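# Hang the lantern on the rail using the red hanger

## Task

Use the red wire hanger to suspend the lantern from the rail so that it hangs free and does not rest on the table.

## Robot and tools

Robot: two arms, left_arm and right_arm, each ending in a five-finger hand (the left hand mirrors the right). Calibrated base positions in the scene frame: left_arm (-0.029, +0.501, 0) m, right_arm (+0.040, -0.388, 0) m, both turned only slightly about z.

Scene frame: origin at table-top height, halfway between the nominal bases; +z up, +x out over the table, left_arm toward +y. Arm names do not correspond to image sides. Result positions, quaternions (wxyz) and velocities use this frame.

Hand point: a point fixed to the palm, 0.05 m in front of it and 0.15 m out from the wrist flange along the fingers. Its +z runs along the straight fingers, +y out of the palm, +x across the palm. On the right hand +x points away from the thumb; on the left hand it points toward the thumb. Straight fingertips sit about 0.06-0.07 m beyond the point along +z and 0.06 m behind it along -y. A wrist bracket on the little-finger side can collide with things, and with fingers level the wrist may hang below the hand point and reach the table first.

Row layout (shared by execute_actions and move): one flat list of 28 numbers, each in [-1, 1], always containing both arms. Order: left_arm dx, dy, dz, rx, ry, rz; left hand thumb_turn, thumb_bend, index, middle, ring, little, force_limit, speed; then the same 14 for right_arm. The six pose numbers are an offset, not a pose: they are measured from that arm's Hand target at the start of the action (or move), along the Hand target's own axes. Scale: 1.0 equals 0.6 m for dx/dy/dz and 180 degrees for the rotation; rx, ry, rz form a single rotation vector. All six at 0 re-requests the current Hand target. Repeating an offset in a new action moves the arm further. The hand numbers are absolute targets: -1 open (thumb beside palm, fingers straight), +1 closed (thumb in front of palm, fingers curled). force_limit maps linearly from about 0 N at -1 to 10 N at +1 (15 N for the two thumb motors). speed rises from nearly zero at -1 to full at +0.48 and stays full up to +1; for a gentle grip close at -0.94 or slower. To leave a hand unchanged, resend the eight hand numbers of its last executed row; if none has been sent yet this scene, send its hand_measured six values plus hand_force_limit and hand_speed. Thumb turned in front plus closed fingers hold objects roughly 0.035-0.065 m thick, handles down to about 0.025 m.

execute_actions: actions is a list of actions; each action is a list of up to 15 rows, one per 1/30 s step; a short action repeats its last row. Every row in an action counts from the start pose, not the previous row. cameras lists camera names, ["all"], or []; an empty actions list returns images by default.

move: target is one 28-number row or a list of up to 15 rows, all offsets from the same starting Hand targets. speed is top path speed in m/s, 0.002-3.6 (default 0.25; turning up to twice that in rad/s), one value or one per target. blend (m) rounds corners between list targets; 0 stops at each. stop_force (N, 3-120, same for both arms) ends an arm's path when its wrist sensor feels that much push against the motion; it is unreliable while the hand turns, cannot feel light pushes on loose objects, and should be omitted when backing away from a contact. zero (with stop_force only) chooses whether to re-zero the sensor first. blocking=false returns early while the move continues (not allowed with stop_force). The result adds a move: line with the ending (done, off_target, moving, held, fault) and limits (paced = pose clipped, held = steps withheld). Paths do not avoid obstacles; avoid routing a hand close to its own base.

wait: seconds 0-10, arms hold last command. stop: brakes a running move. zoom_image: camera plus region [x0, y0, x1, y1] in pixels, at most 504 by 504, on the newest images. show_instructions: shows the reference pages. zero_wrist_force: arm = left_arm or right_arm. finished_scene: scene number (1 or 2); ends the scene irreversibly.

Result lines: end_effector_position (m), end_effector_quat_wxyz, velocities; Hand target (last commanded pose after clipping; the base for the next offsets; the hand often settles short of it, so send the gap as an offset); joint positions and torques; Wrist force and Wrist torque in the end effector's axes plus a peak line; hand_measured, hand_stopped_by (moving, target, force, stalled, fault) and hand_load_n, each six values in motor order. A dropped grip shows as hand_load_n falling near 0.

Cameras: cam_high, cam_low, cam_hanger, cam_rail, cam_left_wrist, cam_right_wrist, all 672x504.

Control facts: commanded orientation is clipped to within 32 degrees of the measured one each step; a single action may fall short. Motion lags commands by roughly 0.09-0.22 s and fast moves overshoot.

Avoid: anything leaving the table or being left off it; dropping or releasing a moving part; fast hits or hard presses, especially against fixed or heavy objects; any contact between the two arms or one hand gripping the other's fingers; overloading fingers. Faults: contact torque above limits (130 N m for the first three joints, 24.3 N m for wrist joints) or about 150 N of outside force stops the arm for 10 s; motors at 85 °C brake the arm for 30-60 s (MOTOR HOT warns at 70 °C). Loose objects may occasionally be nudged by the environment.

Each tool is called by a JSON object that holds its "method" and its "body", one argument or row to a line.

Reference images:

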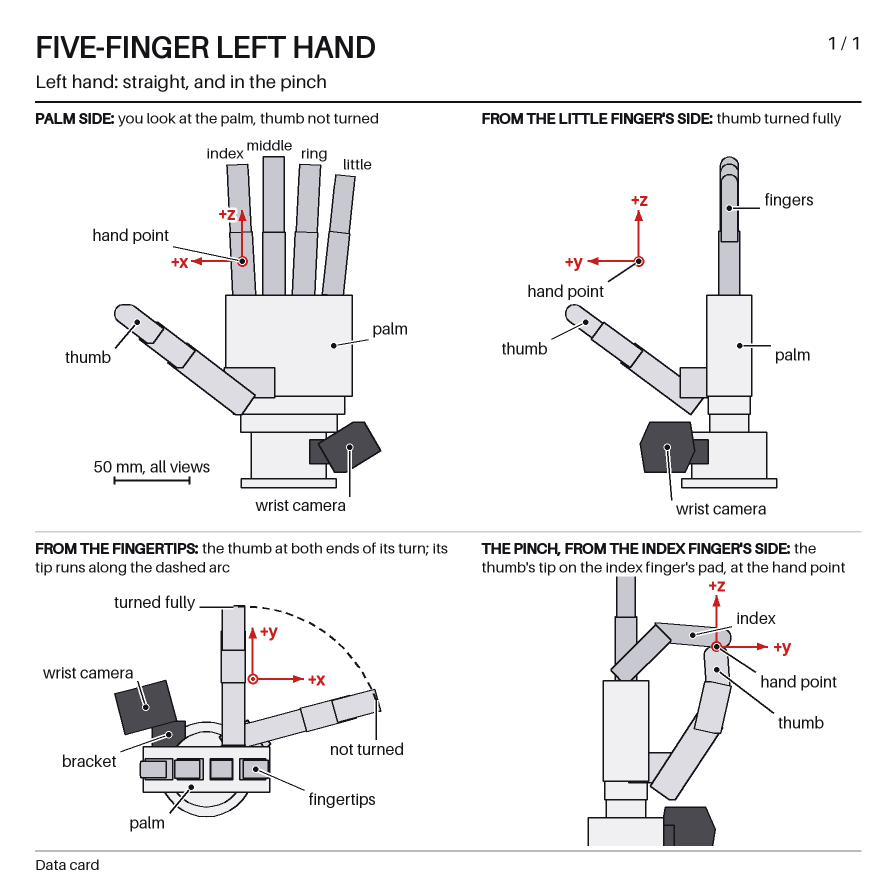

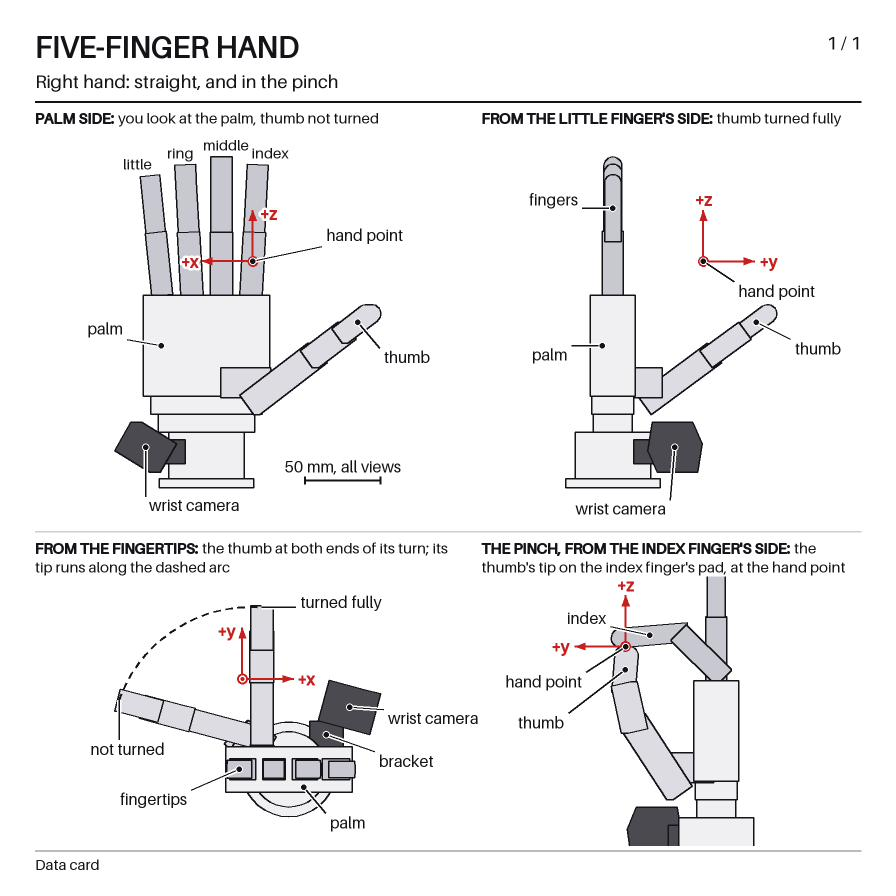

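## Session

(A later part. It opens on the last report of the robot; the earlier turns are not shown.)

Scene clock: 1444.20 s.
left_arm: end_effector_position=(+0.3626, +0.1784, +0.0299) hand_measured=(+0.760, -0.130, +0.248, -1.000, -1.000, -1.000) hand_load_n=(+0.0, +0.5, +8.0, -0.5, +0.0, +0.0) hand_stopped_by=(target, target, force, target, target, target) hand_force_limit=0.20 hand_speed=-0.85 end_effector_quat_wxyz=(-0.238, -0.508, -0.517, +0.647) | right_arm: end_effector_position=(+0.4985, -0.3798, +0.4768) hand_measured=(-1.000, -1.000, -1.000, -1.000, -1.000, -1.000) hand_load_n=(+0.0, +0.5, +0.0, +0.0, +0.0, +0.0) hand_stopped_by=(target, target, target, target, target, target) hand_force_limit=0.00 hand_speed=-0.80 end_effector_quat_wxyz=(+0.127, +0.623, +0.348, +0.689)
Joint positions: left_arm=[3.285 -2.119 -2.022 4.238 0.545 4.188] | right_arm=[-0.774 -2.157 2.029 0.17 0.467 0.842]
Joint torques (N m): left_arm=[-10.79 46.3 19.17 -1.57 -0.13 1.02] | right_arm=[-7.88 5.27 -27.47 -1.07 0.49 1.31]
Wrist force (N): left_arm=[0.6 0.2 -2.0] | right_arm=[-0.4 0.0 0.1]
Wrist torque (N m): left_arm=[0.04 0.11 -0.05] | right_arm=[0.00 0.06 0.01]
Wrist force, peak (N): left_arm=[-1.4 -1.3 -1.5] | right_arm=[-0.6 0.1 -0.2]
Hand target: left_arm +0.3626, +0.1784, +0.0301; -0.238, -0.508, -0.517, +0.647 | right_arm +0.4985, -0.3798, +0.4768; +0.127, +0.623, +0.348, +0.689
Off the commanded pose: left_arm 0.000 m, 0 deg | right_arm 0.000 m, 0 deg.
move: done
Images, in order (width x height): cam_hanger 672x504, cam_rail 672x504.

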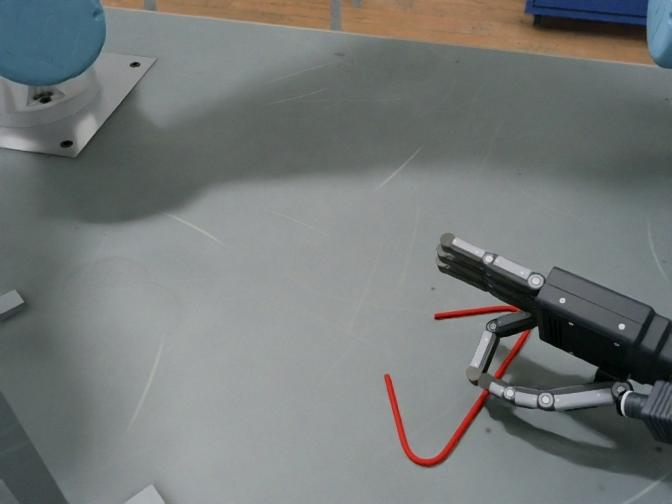

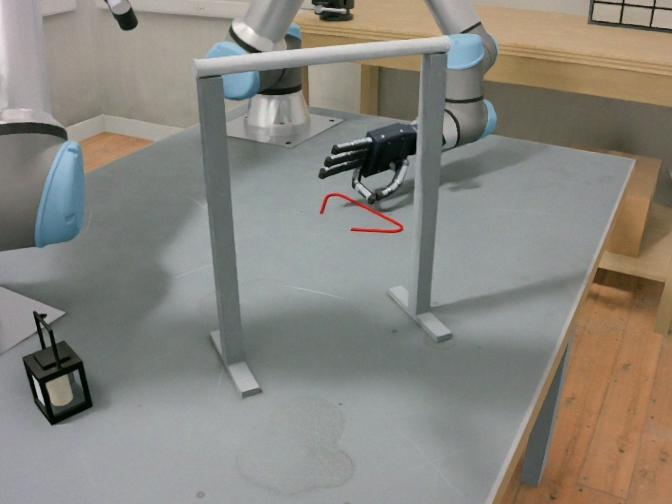

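{"method": "move", "body": {
  "target": [
    [0,0,-0.0667,0,0,0,0.76,-0.13,-0.4,-1,-1,-1,0.2,0.2,0,0,0,0,0,0,-1,-1,-1,-1,-1,-1,0,-0.8],
    [0.0181,0.0085,-0.0657,0,0,0,0.76,-0.13,-0.4,-1,-1,-1,0.2,0.2,0,0,0,0,0,0,-1,-1,-1,-1,-1,-1,0,-0.8]
  ],
  "speed": 0.1,
  "cameras": []
}}

{"method": "move", "body": {
  "target": [0.0211,0.00997,0.0012,0,0,0,0.76,-0.13,-0.4,-1,-1,-1,0.2,0.2,0,0,0,0,0,0,-1,-1,-1,-1,-1,-1,0,-0.8],
  "speed": 0.008,
  "stop_force": 3,
  "cameras": ["cam_rail"]
}}

{"method": "zoom_image", "body": {
  "camera": "cam_rail",
  "region": [340, 170, 420, 230]
}}

{"method": "move", "body": {
  "target": [
    [-0.0121,-0.0057,-0.0007,0,0,0,0.76,0.0,0.1,-1,-1,-1,0.2,0.2,0,0,0,0,0,0,-1,-1,-1,-1,-1,-1,0,-0.8],
    [-0.012,-0.0057,-0.0007,0,0,0,0.76,0.0,0.15,-1,-1,-1,0.2,0.2,0,0,0,0,0,0,-1,-1,-1,-1,-1,-1,0,-0.8]
  ],
  "speed": 0.05,
  "cameras": []
}}

{"method": "move", "body": {
  "target": [0.0241,0.0114,0.0014,0,0,0,0.76,0.0,0.15,-1,-1,-1,0.2,0.2,0,0,0,0,0,0,-1,-1,-1,-1,-1,-1,0,-0.8],
  "speed": 0.008,
  "stop_force": 3,
  "cameras": ["cam_rail"]
}}

{"method": "zoom_image", "body": {
  "camera": "cam_rail",
  "region": [340, 170, 420, 230]
}}

Scene clock: 1465.23 s.
left_arm: end_effector_position=(+0.3790, +0.2149, +0.0202) hand_measured=(+0.760, -0.130, -0.400, -1.000, -1.000, -1.000) hand_load_n=(+0.0, +0.0, +0.0, +0.0, +0.0, +0.0) hand_stopped_by=(target, target, target, target, target, target) hand_force_limit=0.20 hand_speed=0.20 end_effector_quat_wxyz=(-0.238, -0.508, -0.517, +0.647) | right_arm: end_effector_position=(+0.4985, -0.3798, +0.4768) hand_measured=(-1.000, -1.000, -1.000, -1.000, -1.000, -1.000) hand_load_n=(+0.0, +0.0, +0.0, +0.0, +0.0, +0.0) hand_stopped_by=(target, target, target, target, target, target) hand_force_limit=0.00 hand_speed=-0.80 end_effector_quat_wxyz=(+0.127, +0.623, +0.348, +0.689)
Joint positions: left_arm=[3.359 -2.158 -1.986 4.231 0.619 4.2] | right_arm=[-0.774 -2.157 2.029 0.17 0.467 0.842]
Joint torques (N m): left_arm=[14.91 22.69 5.7 0.75 1.6 0.81] | right_arm=[-7.38 5 -27.46 -0.98 0.66 1.42]
Wrist force (N): left_arm=[0.5 -0.2 -2.1] | right_arm=[-0.3 0.1 -0.1]
Wrist torque (N m): left_arm=[-0.02 0.15 -0.04] | right_arm=[0.03 0.06 0.02]
Wrist force, peak (N): left_arm=[0.9 0.4 -2.4] | right_arm=[-0.7 0.1 -0.1]
Hand target: left_arm +0.3790, +0.2149, +0.0201; -0.238, -0.508, -0.517, +0.647 | right_arm +0.4985, -0.3798, +0.4768; +0.127, +0.623, +0.348, +0.689
Off the commanded pose: left_arm 0.000 m, 0 deg | right_arm 0.000 m, 0 deg.
move: done
No camera images: "cameras" was empty.

Scene clock: 1467.73 s.
left_arm: end_effector_position=(+0.3790, +0.2149, +0.0062) hand_measured=(+0.760, -0.130, -0.400, -1.000, -1.000, -1.000) hand_load_n=(-1.0, -0.5, +0.5, +0.0, +0.0, +0.0) hand_stopped_by=(target, target, target, target, target, target) hand_force_limit=0.20 hand_speed=0.20 end_effector_quat_wxyz=(-0.238, -0.508, -0.517, +0.647) | right_arm: end_effector_position=(+0.4985, -0.3798, +0.4768) hand_measured=(-1.000, -1.000, -1.000, -1.000, -1.000, -1.000) hand_load_n=(+0.0, +0.0, +0.0, +0.0, +0.0, +0.0) hand_stopped_by=(target, target, target, target, target, target) hand_force_limit=0.00 hand_speed=-0.80 end_effector_quat_wxyz=(+0.127, +0.623, +0.348, +0.689)
Joint positions: left_arm=[3.359 -2.189 -1.987 4.263 0.619 4.2] | right_arm=[-0.774 -2.157 2.029 0.17 0.467 0.842]
Joint torques (N m): left_arm=[6.98 39.73 5.11 -1.24 -0.51 -1.7] | right_arm=[-7.78 4.68 -27.48 -1.05 0.66 1.54]
Wrist force (N): left_arm=[-2.5 -1.3 -2.6] | right_arm=[-0.2 -0.1 -0.1]
Wrist torque (N m): left_arm=[0.06 0.04 -0.07] | right_arm=[0.00 0.04 0.02]
Wrist force, peak (N): left_arm=[-2.5 -1.6 -2.9] | right_arm=[-0.6 0.1 -0.3]
Hand target: left_arm +0.3790, +0.2149, +0.0063; -0.238, -0.508, -0.517, +0.647 | right_arm +0.4985, -0.3798, +0.4768; +0.127, +0.623, +0.348, +0.689
Off the commanded pose: left_arm 0.000 m, 0 deg | right_arm 0.000 m, 0 deg.
move: contact (left_arm)
Images, in order (width x height): cam_rail 672x504.

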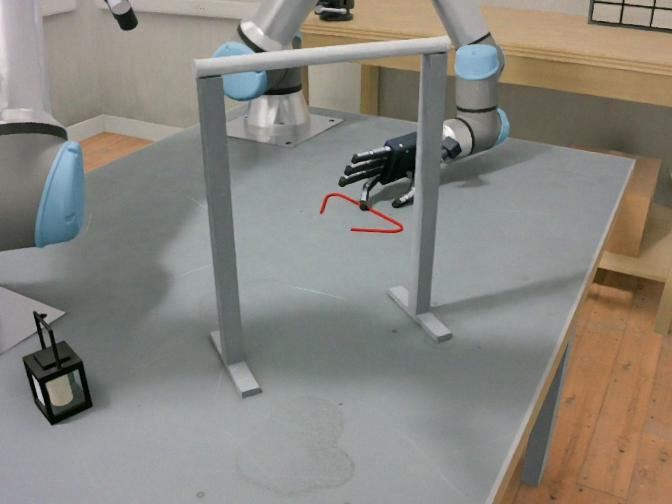

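Scaled by 6.300 from the camera's 672x504 image, which has a finer 960x720 frame.

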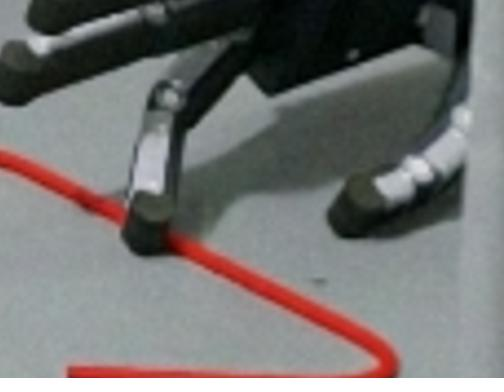

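Scene clock: 1469.13 s.
left_arm: end_effector_position=(+0.3790, +0.2149, +0.0143) hand_measured=(+0.760, +0.000, +0.150, -1.000, -1.000, -1.000) hand_load_n=(+0.0, +0.0, +0.0, +0.0, -0.5, +0.0) hand_stopped_by=(target, target, target, target, target, target) hand_force_limit=0.20 hand_speed=0.20 end_effector_quat_wxyz=(-0.238, -0.508, -0.517, +0.647) | right_arm: end_effector_position=(+0.4985, -0.3798, +0.4768) hand_measured=(-1.000, -1.000, -1.000, -1.000, -1.000, -1.000) hand_load_n=(+0.0, +0.0, +0.0, +0.0, +0.0, +0.0) hand_stopped_by=(target, target, target, target, target, target) hand_force_limit=0.00 hand_speed=-0.80 end_effector_quat_wxyz=(+0.127, +0.623, +0.348, +0.689)
Joint positions: left_arm=[3.36 -2.171 -1.986 4.245 0.619 4.2] | right_arm=[-0.774 -2.157 2.029 0.17 0.467 0.842]
Joint torques (N m): left_arm=[14.45 47.14 16.32 -1.53 1.02 0.05] | right_arm=[-7.2 5.18 -27.35 -1.04 0.66 1.49]
Wrist force (N): left_arm=[0.6 -0.1 -2.5] | right_arm=[-0.5 0.0 -0.1]
Wrist torque (N m): left_arm=[0.01 0.10 -0.04] | right_arm=[0.02 0.07 0.01]
Wrist force, peak (N): left_arm=[-10.6 -14.7 2.1] | right_arm=[-0.7 -0.1 -0.2]
Hand target: left_arm +0.3790, +0.2149, +0.0143; -0.238, -0.508, -0.517, +0.647 | right_arm +0.4985, -0.3798, +0.4768; +0.127, +0.623, +0.348, +0.689
Off the commanded pose: left_arm 0.000 m, 0 deg | right_arm 0.000 m, 0 deg.
move: done
No camera images: "cameras" was empty.

Scene clock: 1470.77 s.
left_arm: end_effector_position=(+0.3789, +0.2149, +0.0101) hand_measured=(+0.760, +0.000, +0.150, -1.000, -1.000, -1.000) hand_load_n=(+0.5, +0.0, +0.0, +0.0, +0.0, +0.0) hand_stopped_by=(target, target, target, target, target, target) hand_force_limit=0.20 hand_speed=0.20 end_effector_quat_wxyz=(-0.238, -0.508, -0.517, +0.647) | right_arm: end_effector_position=(+0.4985, -0.3798, +0.4768) hand_measured=(-1.000, -1.000, -1.000, -1.000, -1.000, -1.000) hand_load_n=(+0.5, +0.0, +0.0, +0.5, +0.0, +0.0) hand_stopped_by=(target, target, target, target, target, target) hand_force_limit=0.00 hand_speed=-0.80 end_effector_quat_wxyz=(+0.127, +0.623, +0.348, +0.689)
Joint positions: left_arm=[3.36 -2.181 -1.987 4.254 0.619 4.2] | right_arm=[-0.774 -2.157 2.029 0.17 0.467 0.842]
Joint torques (N m): left_arm=[12.94 47.85 14.29 -1.79 0.76 1.55] | right_arm=[-7.75 5.25 -27.18 -0.96 0.73 1.53]
Wrist force (N): left_arm=[-2.1 -1.0 -2.6] | right_arm=[-0.1 0.1 -0.1]
Wrist torque (N m): left_arm=[0.06 0.13 -0.05] | right_arm=[0.03 0.02 0.03]
Wrist force, peak (N): left_arm=[-4.4 -2.7 -2.8] | right_arm=[-0.4 -0.3 -0.4]
Hand target: left_arm +0.3790, +0.2149, +0.0101; -0.238, -0.508, -0.517, +0.647 (not the last commanded pose) | right_arm +0.4985, -0.3798, +0.4768; +0.127, +0.623, +0.348, +0.689
Off the commanded pose: left_arm 0.012 m, 0 deg | right_arm 0.000 m, 0 deg.
move: contact (left_arm)
Images, in order (width x height): cam_rail 672x504.

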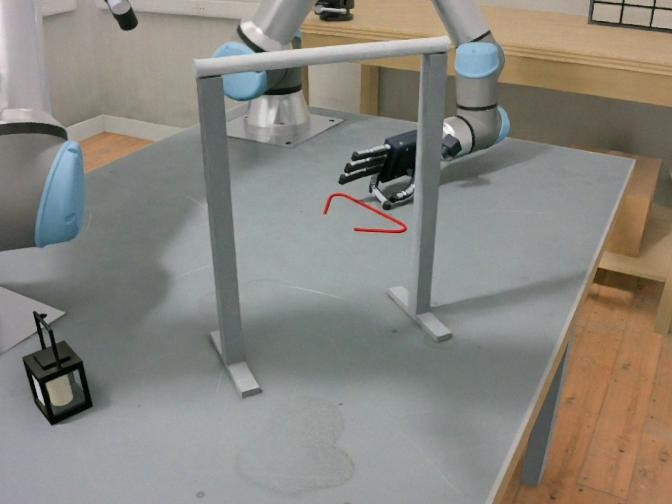

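Scaled by 6.300 from the camera's 672x504 image, which has a finer 960x720 frame.

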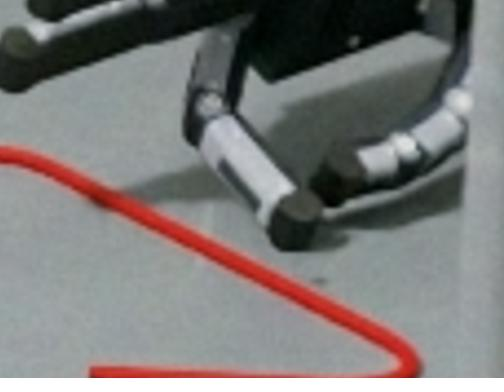

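{"method": "move", "body": {
  "target": [
    [-0.0121,-0.0057,-0.0007,0,0,0,0.67,-0.13,-0.3,-1,-1,-1,0.2,0.2,0,0,0,0,0,0,-1,-1,-1,-1,-1,-1,0,-0.8],
    [-0.012,-0.0057,-0.034,0,0,0,0.67,-0.13,-0.3,-1,-1,-1,0.2,0.2,0,0,0,0,0,0,-1,-1,-1,-1,-1,-1,0,-0.8]
  ],
  "speed": 0.05,
  "cameras": []
}}

{"method": "move", "body": {
  "target": [0.0241,0.0114,0.0014,0,0,0,0.67,-0.13,-0.3,-1,-1,-1,0.2,0.2,0,0,0,0,0,0,-1,-1,-1,-1,-1,-1,0,-0.8],
  "speed": 0.008,
  "stop_force": 3,
  "cameras": ["cam_rail","cam_hanger"]
}}

{"method": "zoom_image", "body": {
  "camera": "cam_rail",
  "region": [340, 170, 420, 230]
}}

{"method": "zoom_image", "body": {
  "camera": "cam_hanger",
  "region": [400, 280, 560, 480]
}}

Scene clock: 1485.50 s.
left_arm: end_effector_position=(+0.3871, +0.2329, +0.0191) hand_measured=(+0.670, -0.130, -0.300, -1.000, -1.000, -1.000) hand_load_n=(+0.0, +0.0, +0.0, +0.0, +0.0, +0.0) hand_stopped_by=(target, target, target, target, target, target) hand_force_limit=0.20 hand_speed=0.20 end_effector_quat_wxyz=(-0.238, -0.508, -0.517, +0.647) | right_arm: end_effector_position=(+0.4985, -0.3798, +0.4768) hand_measured=(-1.000, -1.000, -1.000, -1.000, -1.000, -1.000) hand_load_n=(+0.0, +0.0, +0.0, +0.0, +0.0, +0.0) hand_stopped_by=(target, target, target, target, target, target) hand_force_limit=0.00 hand_speed=-0.80 end_effector_quat_wxyz=(+0.127, +0.623, +0.348, +0.689)
Joint positions: left_arm=[3.394 -2.171 -1.964 4.218 0.653 4.205] | right_arm=[-0.774 -2.157 2.029 0.17 0.467 0.842]
Joint torques (N m): left_arm=[15.37 22.21 17.96 -1.89 1.67 2.53] | right_arm=[-6.99 5.02 -27.17 -1 0.65 1.6]
Wrist force (N): left_arm=[0.4 -0.2 -2.4] | right_arm=[-0.2 0.0 -0.1]
Wrist torque (N m): left_arm=[-0.02 0.13 -0.03] | right_arm=[0.02 0.04 0.02]
Wrist force, peak (N): left_arm=[-2.3 -1.5 -2.7] | right_arm=[-0.7 -0.1 -0.3]
Hand target: left_arm +0.3872, +0.2331, +0.0191; -0.238, -0.508, -0.517, +0.647 | right_arm +0.4985, -0.3798, +0.4768; +0.127, +0.623, +0.348, +0.689
Off the commanded pose: left_arm 0.000 m, 0 deg | right_arm 0.000 m, 0 deg.
move: done
No camera images: "cameras" was empty.

Scene clock: 1487.93 s.
left_arm: end_effector_position=(+0.3871, +0.2331, +0.0086) hand_measured=(+0.670, -0.130, -0.300, -1.000, -1.000, -1.000) hand_load_n=(-1.5, -1.5, +0.0, +0.0, +0.0, +0.0) hand_stopped_by=(target, target, target, target, target, target) hand_force_limit=0.20 hand_speed=0.20 end_effector_quat_wxyz=(-0.238, -0.508, -0.517, +0.647) | right_arm: end_effector_position=(+0.4985, -0.3798, +0.4768) hand_measured=(-1.000, -1.000, -1.000, -1.000, -1.000, -1.000) hand_load_n=(+0.0, +0.0, +0.0, +0.0, +0.0, +0.5) hand_stopped_by=(target, target, target, target, target, target) hand_force_limit=0.00 hand_speed=-0.80 end_effector_quat_wxyz=(+0.127, +0.623, +0.348, +0.689)
Joint positions: left_arm=[3.395 -2.194 -1.965 4.241 0.654 4.205] | right_arm=[-0.774 -2.157 2.029 0.17 0.467 0.842]
Joint torques (N m): left_arm=[9.92 48.48 11.63 -1.72 0.32 1.74] | right_arm=[-7.22 4.49 -26.8 -1.07 0.73 1.74]
Wrist force (N): left_arm=[-1.6 -1.0 -2.3] | right_arm=[-0.3 0.1 -0.3]
Wrist torque (N m): left_arm=[-0.03 0.12 0.00] | right_arm=[0.04 0.06 0.02]
Wrist force, peak (N): left_arm=[-3.4 -2.0 -3.6] | right_arm=[-0.6 0.1 -0.2]
Hand target: left_arm +0.3872, +0.2331, +0.0086; -0.238, -0.508, -0.517, +0.647 (not the last commanded pose) | right_arm +0.4985, -0.3798, +0.4768; +0.127, +0.623, +0.348, +0.689
Off the commanded pose: left_arm 0.006 m, 0 deg | right_arm 0.000 m, 0 deg.
move: contact (left_arm)
Images, in order (width x height): cam_hanger 672x504, cam_rail 672x504.

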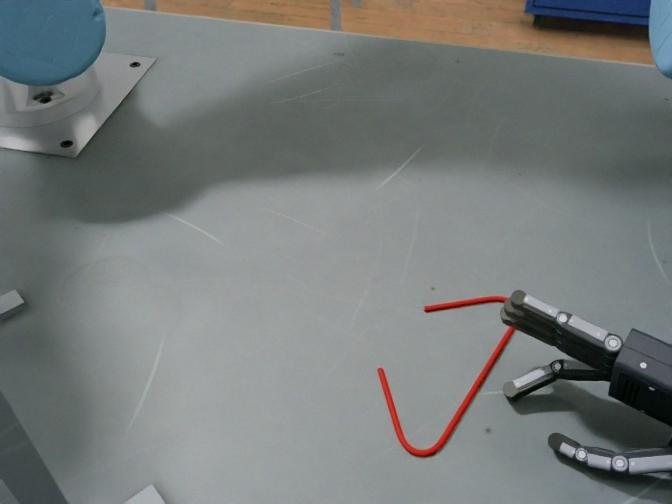

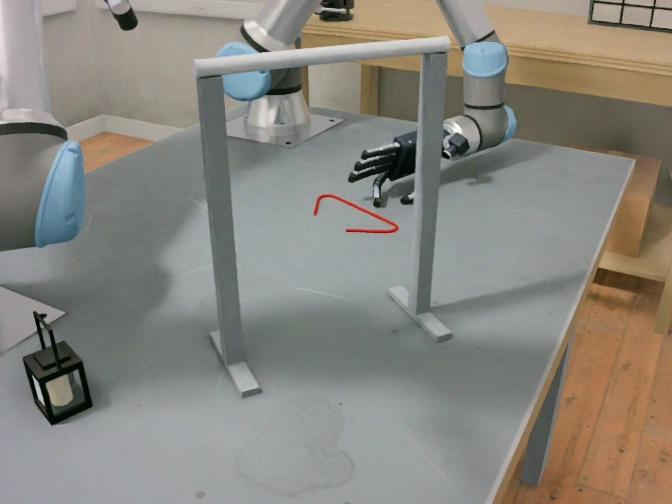

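Scaled by 6.300 from the camera's 672x504 image, which has a finer 960x720 frame.

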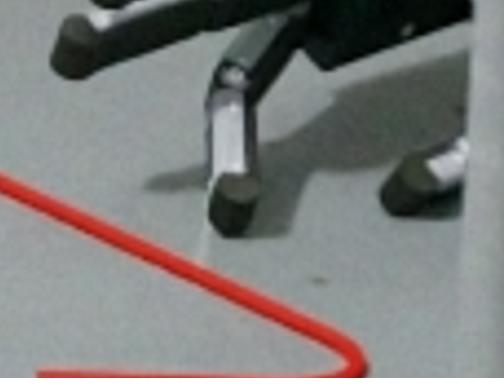

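Scaled by 2.520 from the camera's 672x504 image, which has a finer 960x720 frame.

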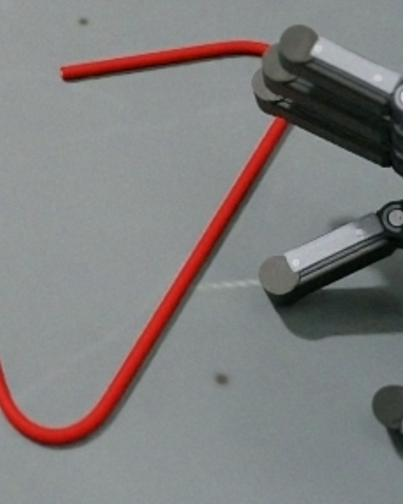

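{"method": "move", "body": {
  "target": [
    [-0.0452,-0.0213,-0.0025,0,0,0,0.61,-0.13,-0.1,-1,-1,-1,0.2,0.2,0,0,0,0,0,0,-1,-1,-1,-1,-1,-1,0,-0.8],
    [-0.0452,-0.0273,0.1202,-0.0503,-0.0235,-0.0028,0.61,-0.13,-0.1,-1,-1,-1,0.2,0.2,0,0,0,0,0,0,-1,-1,-1,-1,-1,-1,0,-0.8],
    [-0.0198,-0.0168,0.1212,-0.0503,-0.0235,-0.0028,0.61,-0.13,-0.1,-1,-1,-1,0.2,0.2,0,0,0,0,0,0,-1,-1,-1,-1,-1,-1,0,-0.8]
  ],
  "speed": 0.15,
  "cameras": ["cam_rail","cam_hanger"]
}}

{"method": "zoom_image", "body": {
  "camera": "cam_hanger",
  "region": [400, 300, 560, 460]
}}

Scene clock: 1512.30 s.
left_arm: end_effector_position=(+0.3533, +0.1679, +0.0201) hand_measured=(+0.610, -0.130, -0.100, -1.000, -1.000, -1.000) hand_load_n=(+0.5, +0.0, +0.0, +0.0, +0.0, +0.0) hand_stopped_by=(target, target, target, target, target, target) hand_force_limit=0.20 hand_speed=0.20 end_effector_quat_wxyz=(+0.293, +0.461, +0.559, -0.623) | right_arm: end_effector_position=(+0.4985, -0.3798, +0.4768) hand_measured=(-1.000, -1.000, -1.000, -1.000, -1.000, -1.000) hand_load_n=(+0.0, +0.0, +0.0, +0.5, +0.0, +0.0) hand_stopped_by=(target, target, target, target, target, target) hand_force_limit=0.00 hand_speed=-0.80 end_effector_quat_wxyz=(+0.127, +0.623, +0.348, +0.689)
Joint positions: left_arm=[3.293 -2.066 -2.186 4.39 0.379 4.142] | right_arm=[-0.774 -2.157 2.029 0.17 0.467 0.842]
Joint torques (N m): left_arm=[14.39 16.86 2.77 1.11 -0.35 -1.89] | right_arm=[-6.8 4.87 -27.34 -1.03 0.65 1.61]
Wrist force (N): left_arm=[0.6 0.0 -2.4] | right_arm=[-0.3 0.1 -0.1]
Wrist torque (N m): left_arm=[0.06 0.13 0.06] | right_arm=[0.04 0.05 0.02]
Wrist force, peak (N): left_arm=[-7.4 -2.0 -2.4] | right_arm=[-0.6 -0.1 -0.2]
Hand target: left_arm +0.3533, +0.1679, +0.0200; -0.293, -0.461, -0.559, +0.623 | right_arm +0.4985, -0.3798, +0.4768; +0.127, +0.623, +0.348, +0.689
Off the commanded pose: left_arm 0.000 m, 0 deg | right_arm 0.000 m, 0 deg.
move: done
Images, in order (width x height): cam_hanger 672x504, cam_rail 672x504.

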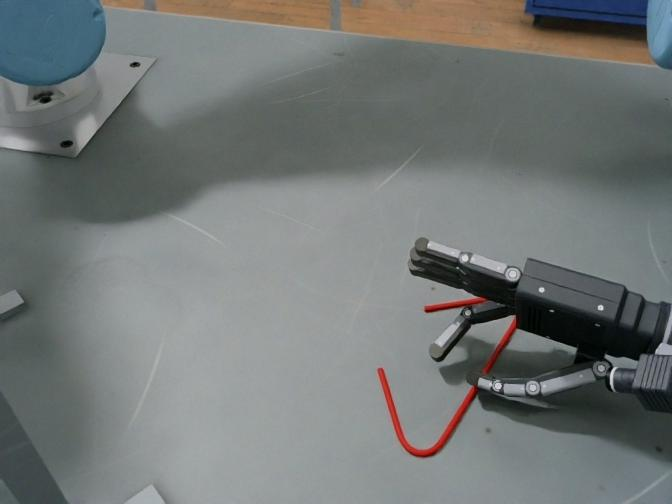

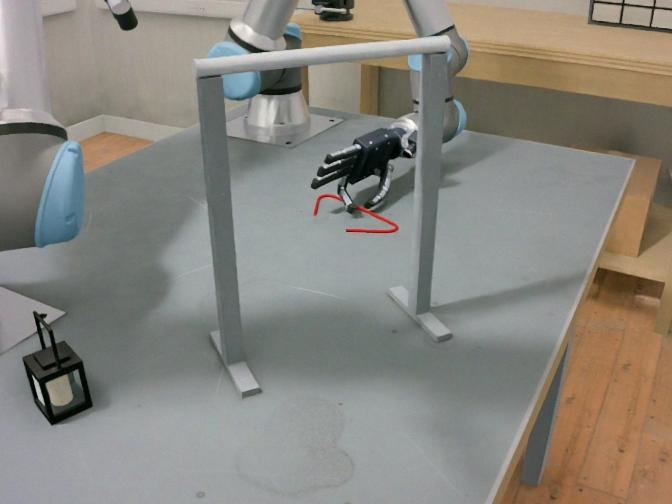

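Scaled by 3.150 from the camera's 672x504 image, which has a finer 960x720 frame.

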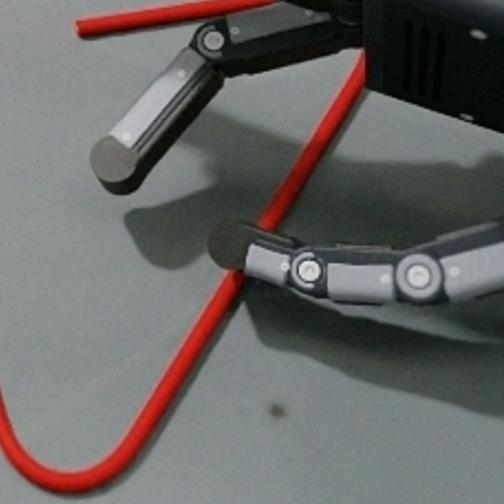

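{"method": "move", "body": {
  "target": [
    [0,0,-0.0208,0,0,0,0.61,-0.13,-0.1,-1,-1,-1,0.2,0.2,0,0,0,0,0,0,-1,-1,-1,-1,-1,-1,0,-0.8],
    [0.0143,0.0068,-0.02,0,0,0,0.61,-0.13,-0.1,-1,-1,-1,0.2,0.2,0,0,0,0,0,0,-1,-1,-1,-1,-1,-1,0,-0.8]
  ],
  "speed": 0.03,
  "cameras": ["cam_rail","cam_hanger"]
}}

{"method": "zoom_image", "body": {
  "camera": "cam_hanger",
  "region": [400, 320, 520, 440]
}}

{"method": "zoom_image", "body": {
  "camera": "cam_rail",
  "region": [320, 170, 400, 230]
}}

Scene clock: 1528.13 s.
left_arm: end_effector_position=(+0.3564, +0.1800, +0.0113) hand_measured=(+0.610, -0.130, -0.100, -1.000, -1.000, -1.000) hand_load_n=(+0.0, +0.0, +0.0, +0.0, +0.0, +0.0) hand_stopped_by=(target, target, target, target, target, target) hand_force_limit=0.20 hand_speed=0.20 end_effector_quat_wxyz=(+0.293, +0.461, +0.559, -0.623) | right_arm: end_effector_position=(+0.4985, -0.3798, +0.4768) hand_measured=(-1.000, -1.000, -1.000, -1.000, -1.000, -1.000) hand_load_n=(+0.0, +0.0, +0.0, +0.0, +0.0, +0.0) hand_stopped_by=(target, target, target, target, target, target) hand_force_limit=0.00 hand_speed=-0.80 end_effector_quat_wxyz=(+0.127, +0.623, +0.348, +0.689)
Joint positions: left_arm=[3.322 -2.091 -2.182 4.402 0.408 4.153] | right_arm=[-0.774 -2.157 2.029 0.17 0.467 0.842]
Joint torques (N m): left_arm=[13.14 16.26 2.95 0.93 1.1 -1.22] | right_arm=[-7.11 4.67 -26.6 -1.19 0.84 1.63]
Wrist force (N): left_arm=[0.5 0.0 -2.4] | right_arm=[-0.4 0.0 -0.1]
Wrist torque (N m): left_arm=[0.05 0.16 -0.05] | right_arm=[0.03 0.06 0.01]
Wrist force, peak (N): left_arm=[0.6 -0.1 -2.6] | right_arm=[-0.6 -0.1 -0.3]
Hand target: left_arm +0.3564, +0.1800, +0.0111; -0.293, -0.461, -0.559, +0.623 | right_arm +0.4985, -0.3798, +0.4768; +0.127, +0.623, +0.348, +0.689
Off the commanded pose: left_arm 0.000 m, 0 deg | right_arm 0.000 m, 0 deg.
move: done
Images, in order (width x height): cam_hanger 672x504, cam_rail 672x504.

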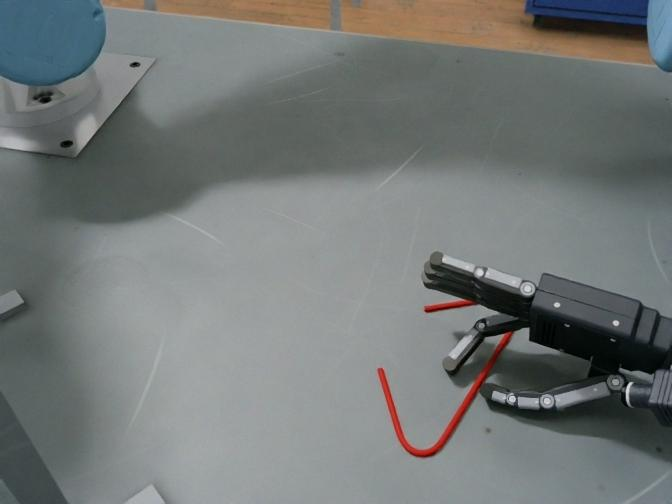

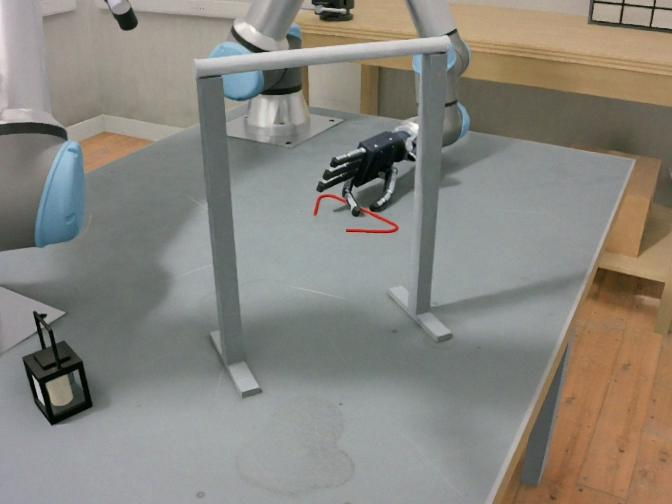

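Scaled by 4.200 from the camera's 672x504 image, which has a finer 960x720 frame.

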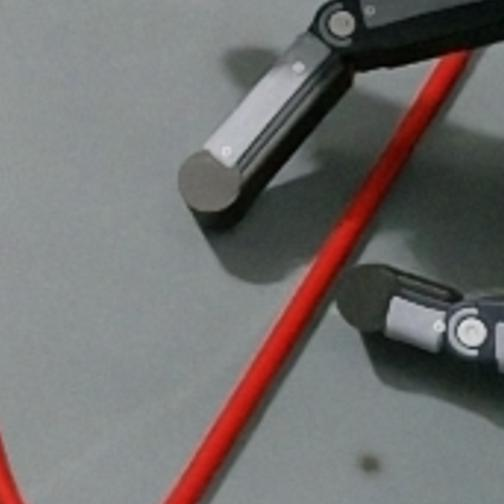

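Scaled by 6.300 from the camera's 672x504 image, which has a finer 960x720 frame.

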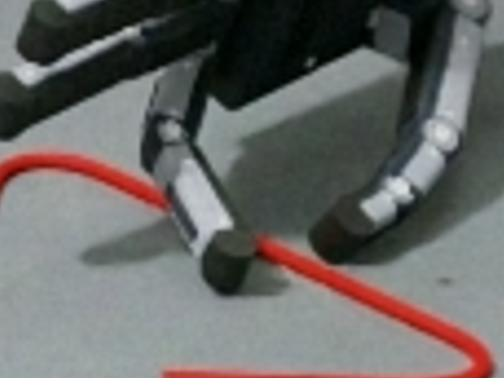

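{"method": "move", "body": {
  "target": [
    [0.0012,0.0006,0,0,0,0,0.61,-0.13,0.0,-1,-1,-1,0.0,0.2,0,0,0,0,0,0,-1,-1,-1,-1,-1,-1,0,-0.8],
    [0.0012,0.0006,0,0,0,0,0.61,-0.13,0.5,-1,-1,-1,0.0,-0.85,0,0,0,0,0,0,-1,-1,-1,-1,-1,-1,0,-0.8]
  ],
  "speed": 0.03,
  "cameras": ["cam_rail","cam_hanger"]
}}

{"method": "zoom_image", "body": {
  "camera": "cam_hanger",
  "region": [400, 320, 520, 440]
}}

{"method": "zoom_image", "body": {
  "camera": "cam_rail",
  "region": [320, 170, 400, 230]
}}

Scene clock: 1537.30 s.
left_arm: end_effector_position=(+0.3564, +0.1800, +0.0103) hand_measured=(+0.610, -0.130, +0.192, -1.000, -1.000, -1.000) hand_load_n=(-1.5, -0.5, +5.0, +0.0, +0.0, +0.0) hand_stopped_by=(target, target, force, target, target, target) hand_force_limit=0.00 hand_speed=-0.85 end_effector_quat_wxyz=(+0.293, +0.461, +0.559, -0.623) | right_arm: end_effector_position=(+0.4985, -0.3798, +0.4768) hand_measured=(-1.000, -1.000, -1.000, -1.000, -1.000, -1.000) hand_load_n=(+0.0, +0.0, +0.0, +0.0, +0.5, +0.0) hand_stopped_by=(target, target, target, target, target, target) hand_force_limit=0.00 hand_speed=-0.80 end_effector_quat_wxyz=(+0.127, +0.623, +0.348, +0.689)
Joint positions: left_arm=[3.322 -2.093 -2.182 4.404 0.408 4.153] | right_arm=[-0.774 -2.157 2.029 0.17 0.467 0.842]
Joint torques (N m): left_arm=[14.34 16.31 2.78 1 1.18 -0.43] | right_arm=[-7.3 4.8 -26.51 -1.23 0.78 1.65]
Wrist force (N): left_arm=[-1.3 -1.4 -2.2] | right_arm=[-0.4 0.1 -0.2]
Wrist torque (N m): left_arm=[0.02 0.17 -0.03] | right_arm=[0.04 0.07 0.01]
Wrist force, peak (N): left_arm=[-2.1 -1.0 -2.4] | right_arm=[-0.7 0.1 -0.2]
Hand target: left_arm +0.3564, +0.1800, +0.0103; -0.293, -0.461, -0.559, +0.623 | right_arm +0.4985, -0.3798, +0.4768; +0.127, +0.623, +0.348, +0.689
Off the commanded pose: left_arm 0.000 m, 0 deg | right_arm 0.000 m, 0 deg.
move: done
Images, in order (width x height): cam_hanger 672x504, cam_rail 672x504.

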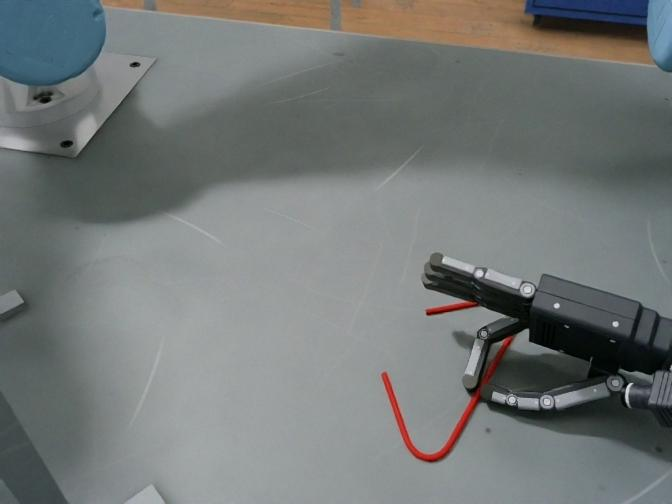

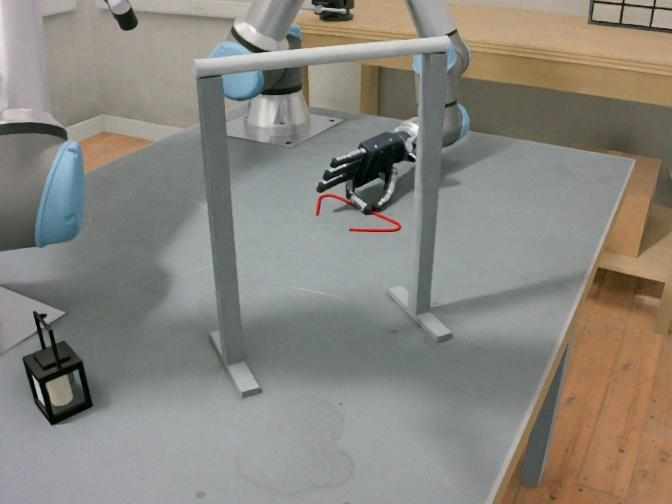

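Scaled by 4.200 from the camera's 672x504 image, which has a finer 960x720 frame.

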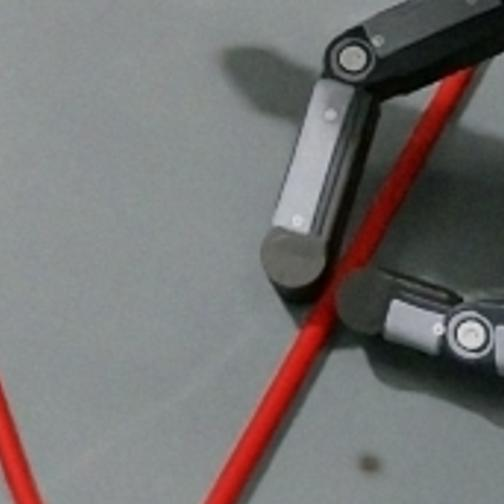

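Scaled by 6.300 from the camera's 672x504 image, which has a finer 960x720 frame.

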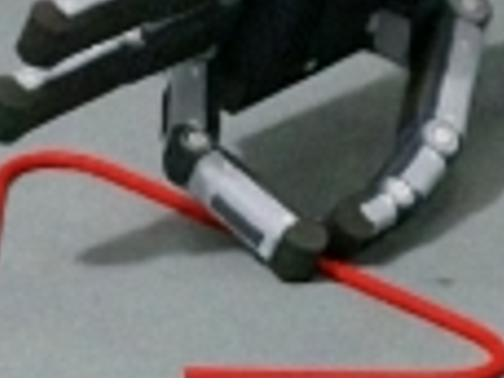

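{"method": "move", "body": {
  "target": [-0.0301,-0.0142,-0.0017,0,0,0,0.61,-0.13,0.5,-1,-1,-1,0.0,-0.85,0,0,0,0,0,0,-1,-1,-1,-1,-1,-1,0,-0.8],
  "speed": 0.03,
  "cameras": ["cam_hanger","cam_rail"]
}}

{"method": "zoom_image", "body": {
  "camera": "cam_hanger",
  "region": [380, 280, 540, 480]
}}

{"method": "zoom_image", "body": {
  "camera": "cam_rail",
  "region": [300, 150, 410, 250]
}}

Scene clock: 1548.57 s.
left_arm: end_effector_position=(+0.3565, +0.1800, +0.0302) hand_measured=(+0.610, -0.130, +0.192, -1.000, -1.000, -1.000) hand_load_n=(-0.5, +0.5, +4.0, +0.0, +0.0, +0.0) hand_stopped_by=(target, target, force, target, target, target) hand_force_limit=0.00 hand_speed=-0.85 end_effector_quat_wxyz=(+0.293, +0.461, +0.559, -0.623) | right_arm: end_effector_position=(+0.4985, -0.3798, +0.4768) hand_measured=(-1.000, -1.000, -1.000, -1.000, -1.000, -1.000) hand_load_n=(+0.0, +0.0, +0.0, +0.0, +0.0, +0.0) hand_stopped_by=(target, target, target, target, target, target) hand_force_limit=0.00 hand_speed=-0.80 end_effector_quat_wxyz=(+0.127, +0.623, +0.348, +0.689)
Joint positions: left_arm=[3.322 -2.042 -2.179 4.35 0.408 4.152] | right_arm=[-0.774 -2.157 2.029 0.17 0.467 0.842]
Joint torques (N m): left_arm=[-3.52 40.77 18.33 -1.55 0.56 2.72] | right_arm=[-6.94 4.2 -27.1 -1.09 0.91 1.72]
Wrist force (N): left_arm=[0.7 0.1 -2.6] | right_arm=[-0.3 0.2 -0.1]
Wrist torque (N m): left_arm=[0.08 0.15 -0.03] | right_arm=[0.04 0.05 0.02]
Wrist force, peak (N): left_arm=[-2.2 -2.1 -2.1] | right_arm=[-0.6 -0.2 -0.2]
Hand target: left_arm +0.3564, +0.1800, +0.0303; -0.293, -0.461, -0.559, +0.623 | right_arm +0.4985, -0.3798, +0.4768; +0.127, +0.623, +0.348, +0.689
Off the commanded pose: left_arm 0.000 m, 0 deg | right_arm 0.000 m, 0 deg.
move: done
Images, in order (width x height): cam_hanger 672x504, cam_rail 672x504.

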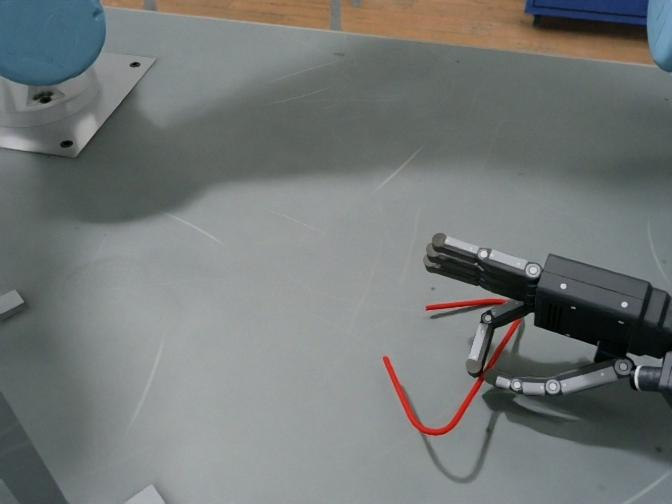

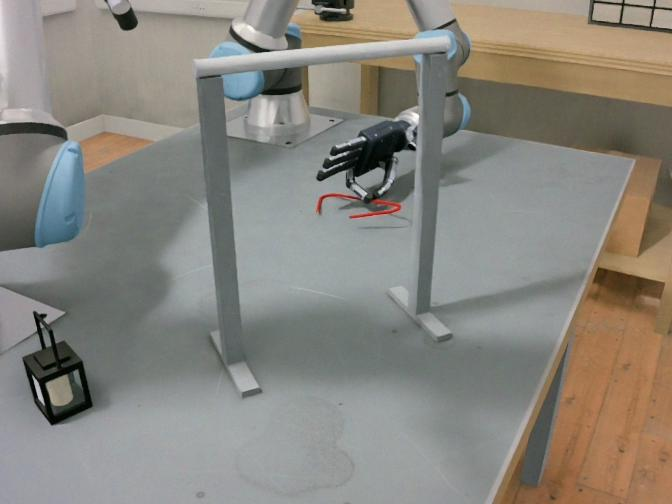

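Scaled by 2.520 from the camera's 672x504 image, which has a finer 960x720 frame.

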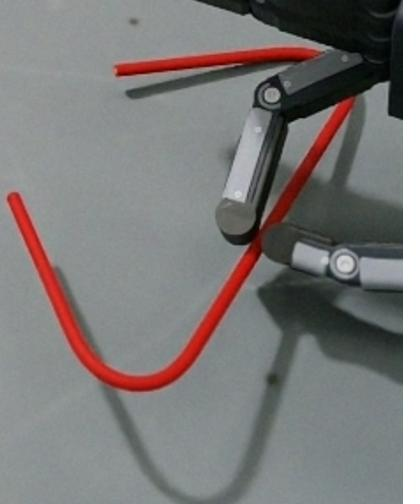

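Scaled by 4.582 from the camera's 672x504 image, which has a finer 960x720 frame.

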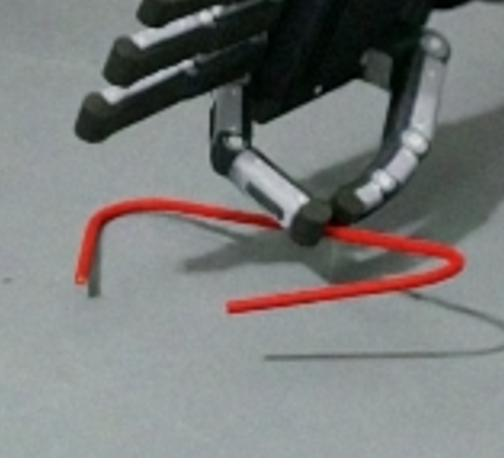

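{"method": "move", "body": {
  "target": [
    [0,0,0,0,0,0,0.61,-0.13,0.48,-1,-1,-1,0.4,-0.85,0,0,0,0,0,0,-1,-1,-1,-1,-1,-1,0,-0.8],
    [-0.2255,-0.1066,-0.0125,0,0,0,0.61,-0.13,0.48,-1,-1,-1,0.4,-0.85,0,0,0,0,0,0,-1,-1,-1,-1,-1,-1,0,-0.8]
  ],
  "speed": 0.12,
  "cameras": ["cam_hanger","cam_rail"]
}}

{"method": "zoom_image", "body": {
  "camera": "cam_rail",
  "region": [270, 60, 450, 240]
}}

Scene clock: 1620.30 s.
left_arm: end_effector_position=(+0.3564, +0.1799, +0.1801) hand_measured=(+0.610, -0.130, +0.204, -1.000, -1.000, -1.000) hand_load_n=(-0.5, +1.0, +7.5, +0.0, +0.0, +0.0) hand_stopped_by=(target, target, force, target, target, target) hand_force_limit=0.40 hand_speed=-0.85 end_effector_quat_wxyz=(+0.293, +0.461, +0.559, -0.623) | right_arm: end_effector_position=(+0.4985, -0.3798, +0.4768) hand_measured=(-1.000, -1.000, -1.000, -1.000, -1.000, -1.000) hand_load_n=(+0.0, +0.0, +0.0, +0.0, +0.0, +0.0) hand_stopped_by=(target, target, target, target, target, target) hand_force_limit=0.00 hand_speed=-0.80 end_effector_quat_wxyz=(+0.127, +0.623, +0.348, +0.689)
Joint positions: left_arm=[3.322 -1.726 -2.065 3.92 0.408 4.152] | right_arm=[-0.774 -2.157 2.029 0.17 0.467 0.842]
Joint torques (N m): left_arm=[14.27 35.11 24.45 -1.66 1.28 2.52] | right_arm=[-6.49 4.04 -26.41 -1.22 0.94 1.69]
Wrist force (N): left_arm=[0.3 0.2 -2.5] | right_arm=[-0.5 0.2 -0.3]
Wrist torque (N m): left_arm=[0.03 0.20 -0.08] | right_arm=[0.06 0.09 0.00]
Wrist force, peak (N): left_arm=[0.6 0.1 -2.7] | right_arm=[-0.5 0.1 -0.3]
Hand target: left_arm +0.3564, +0.1799, +0.1802; -0.293, -0.461, -0.559, +0.623 | right_arm +0.4985, -0.3798, +0.4768; +0.127, +0.623, +0.348, +0.689
Off the commanded pose: left_arm 0.000 m, 0 deg | right_arm 0.000 m, 0 deg.
move: done
Images, in order (width x height): cam_hanger 672x504, cam_rail 672x504.

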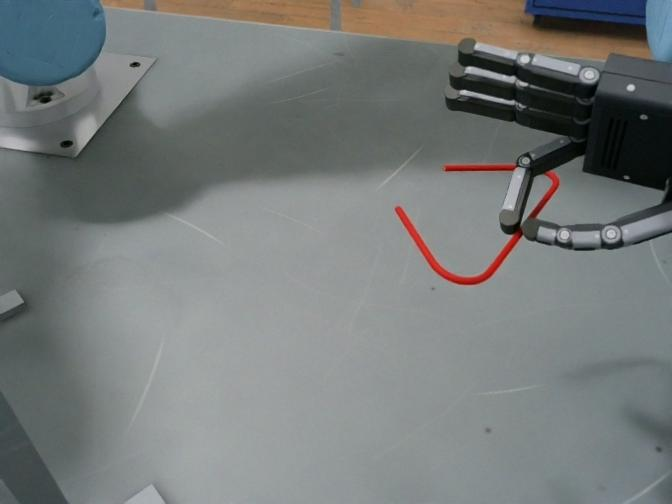

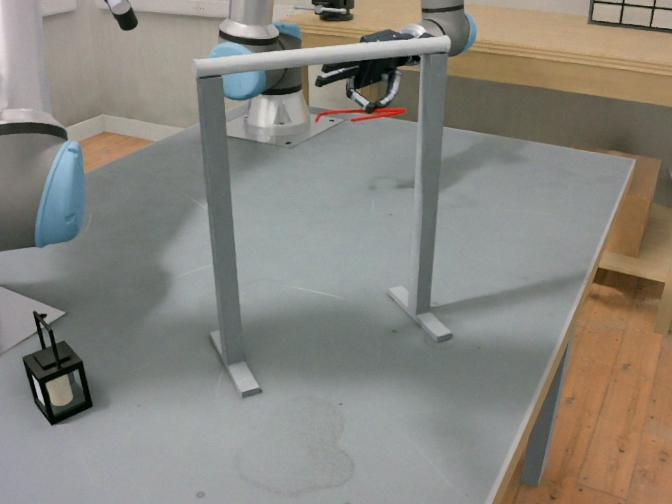

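Scaled by 2.800 from the camera's 672x504 image, which has a finer 960x720 frame.

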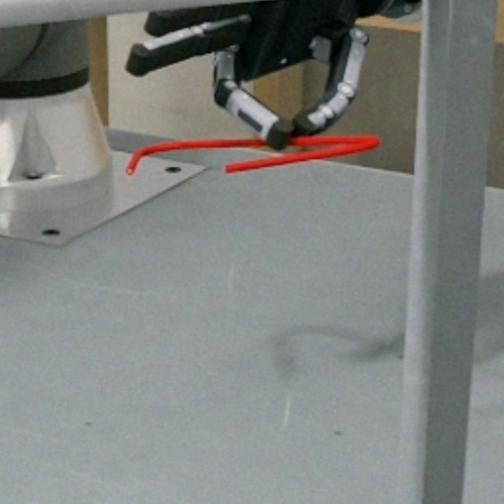

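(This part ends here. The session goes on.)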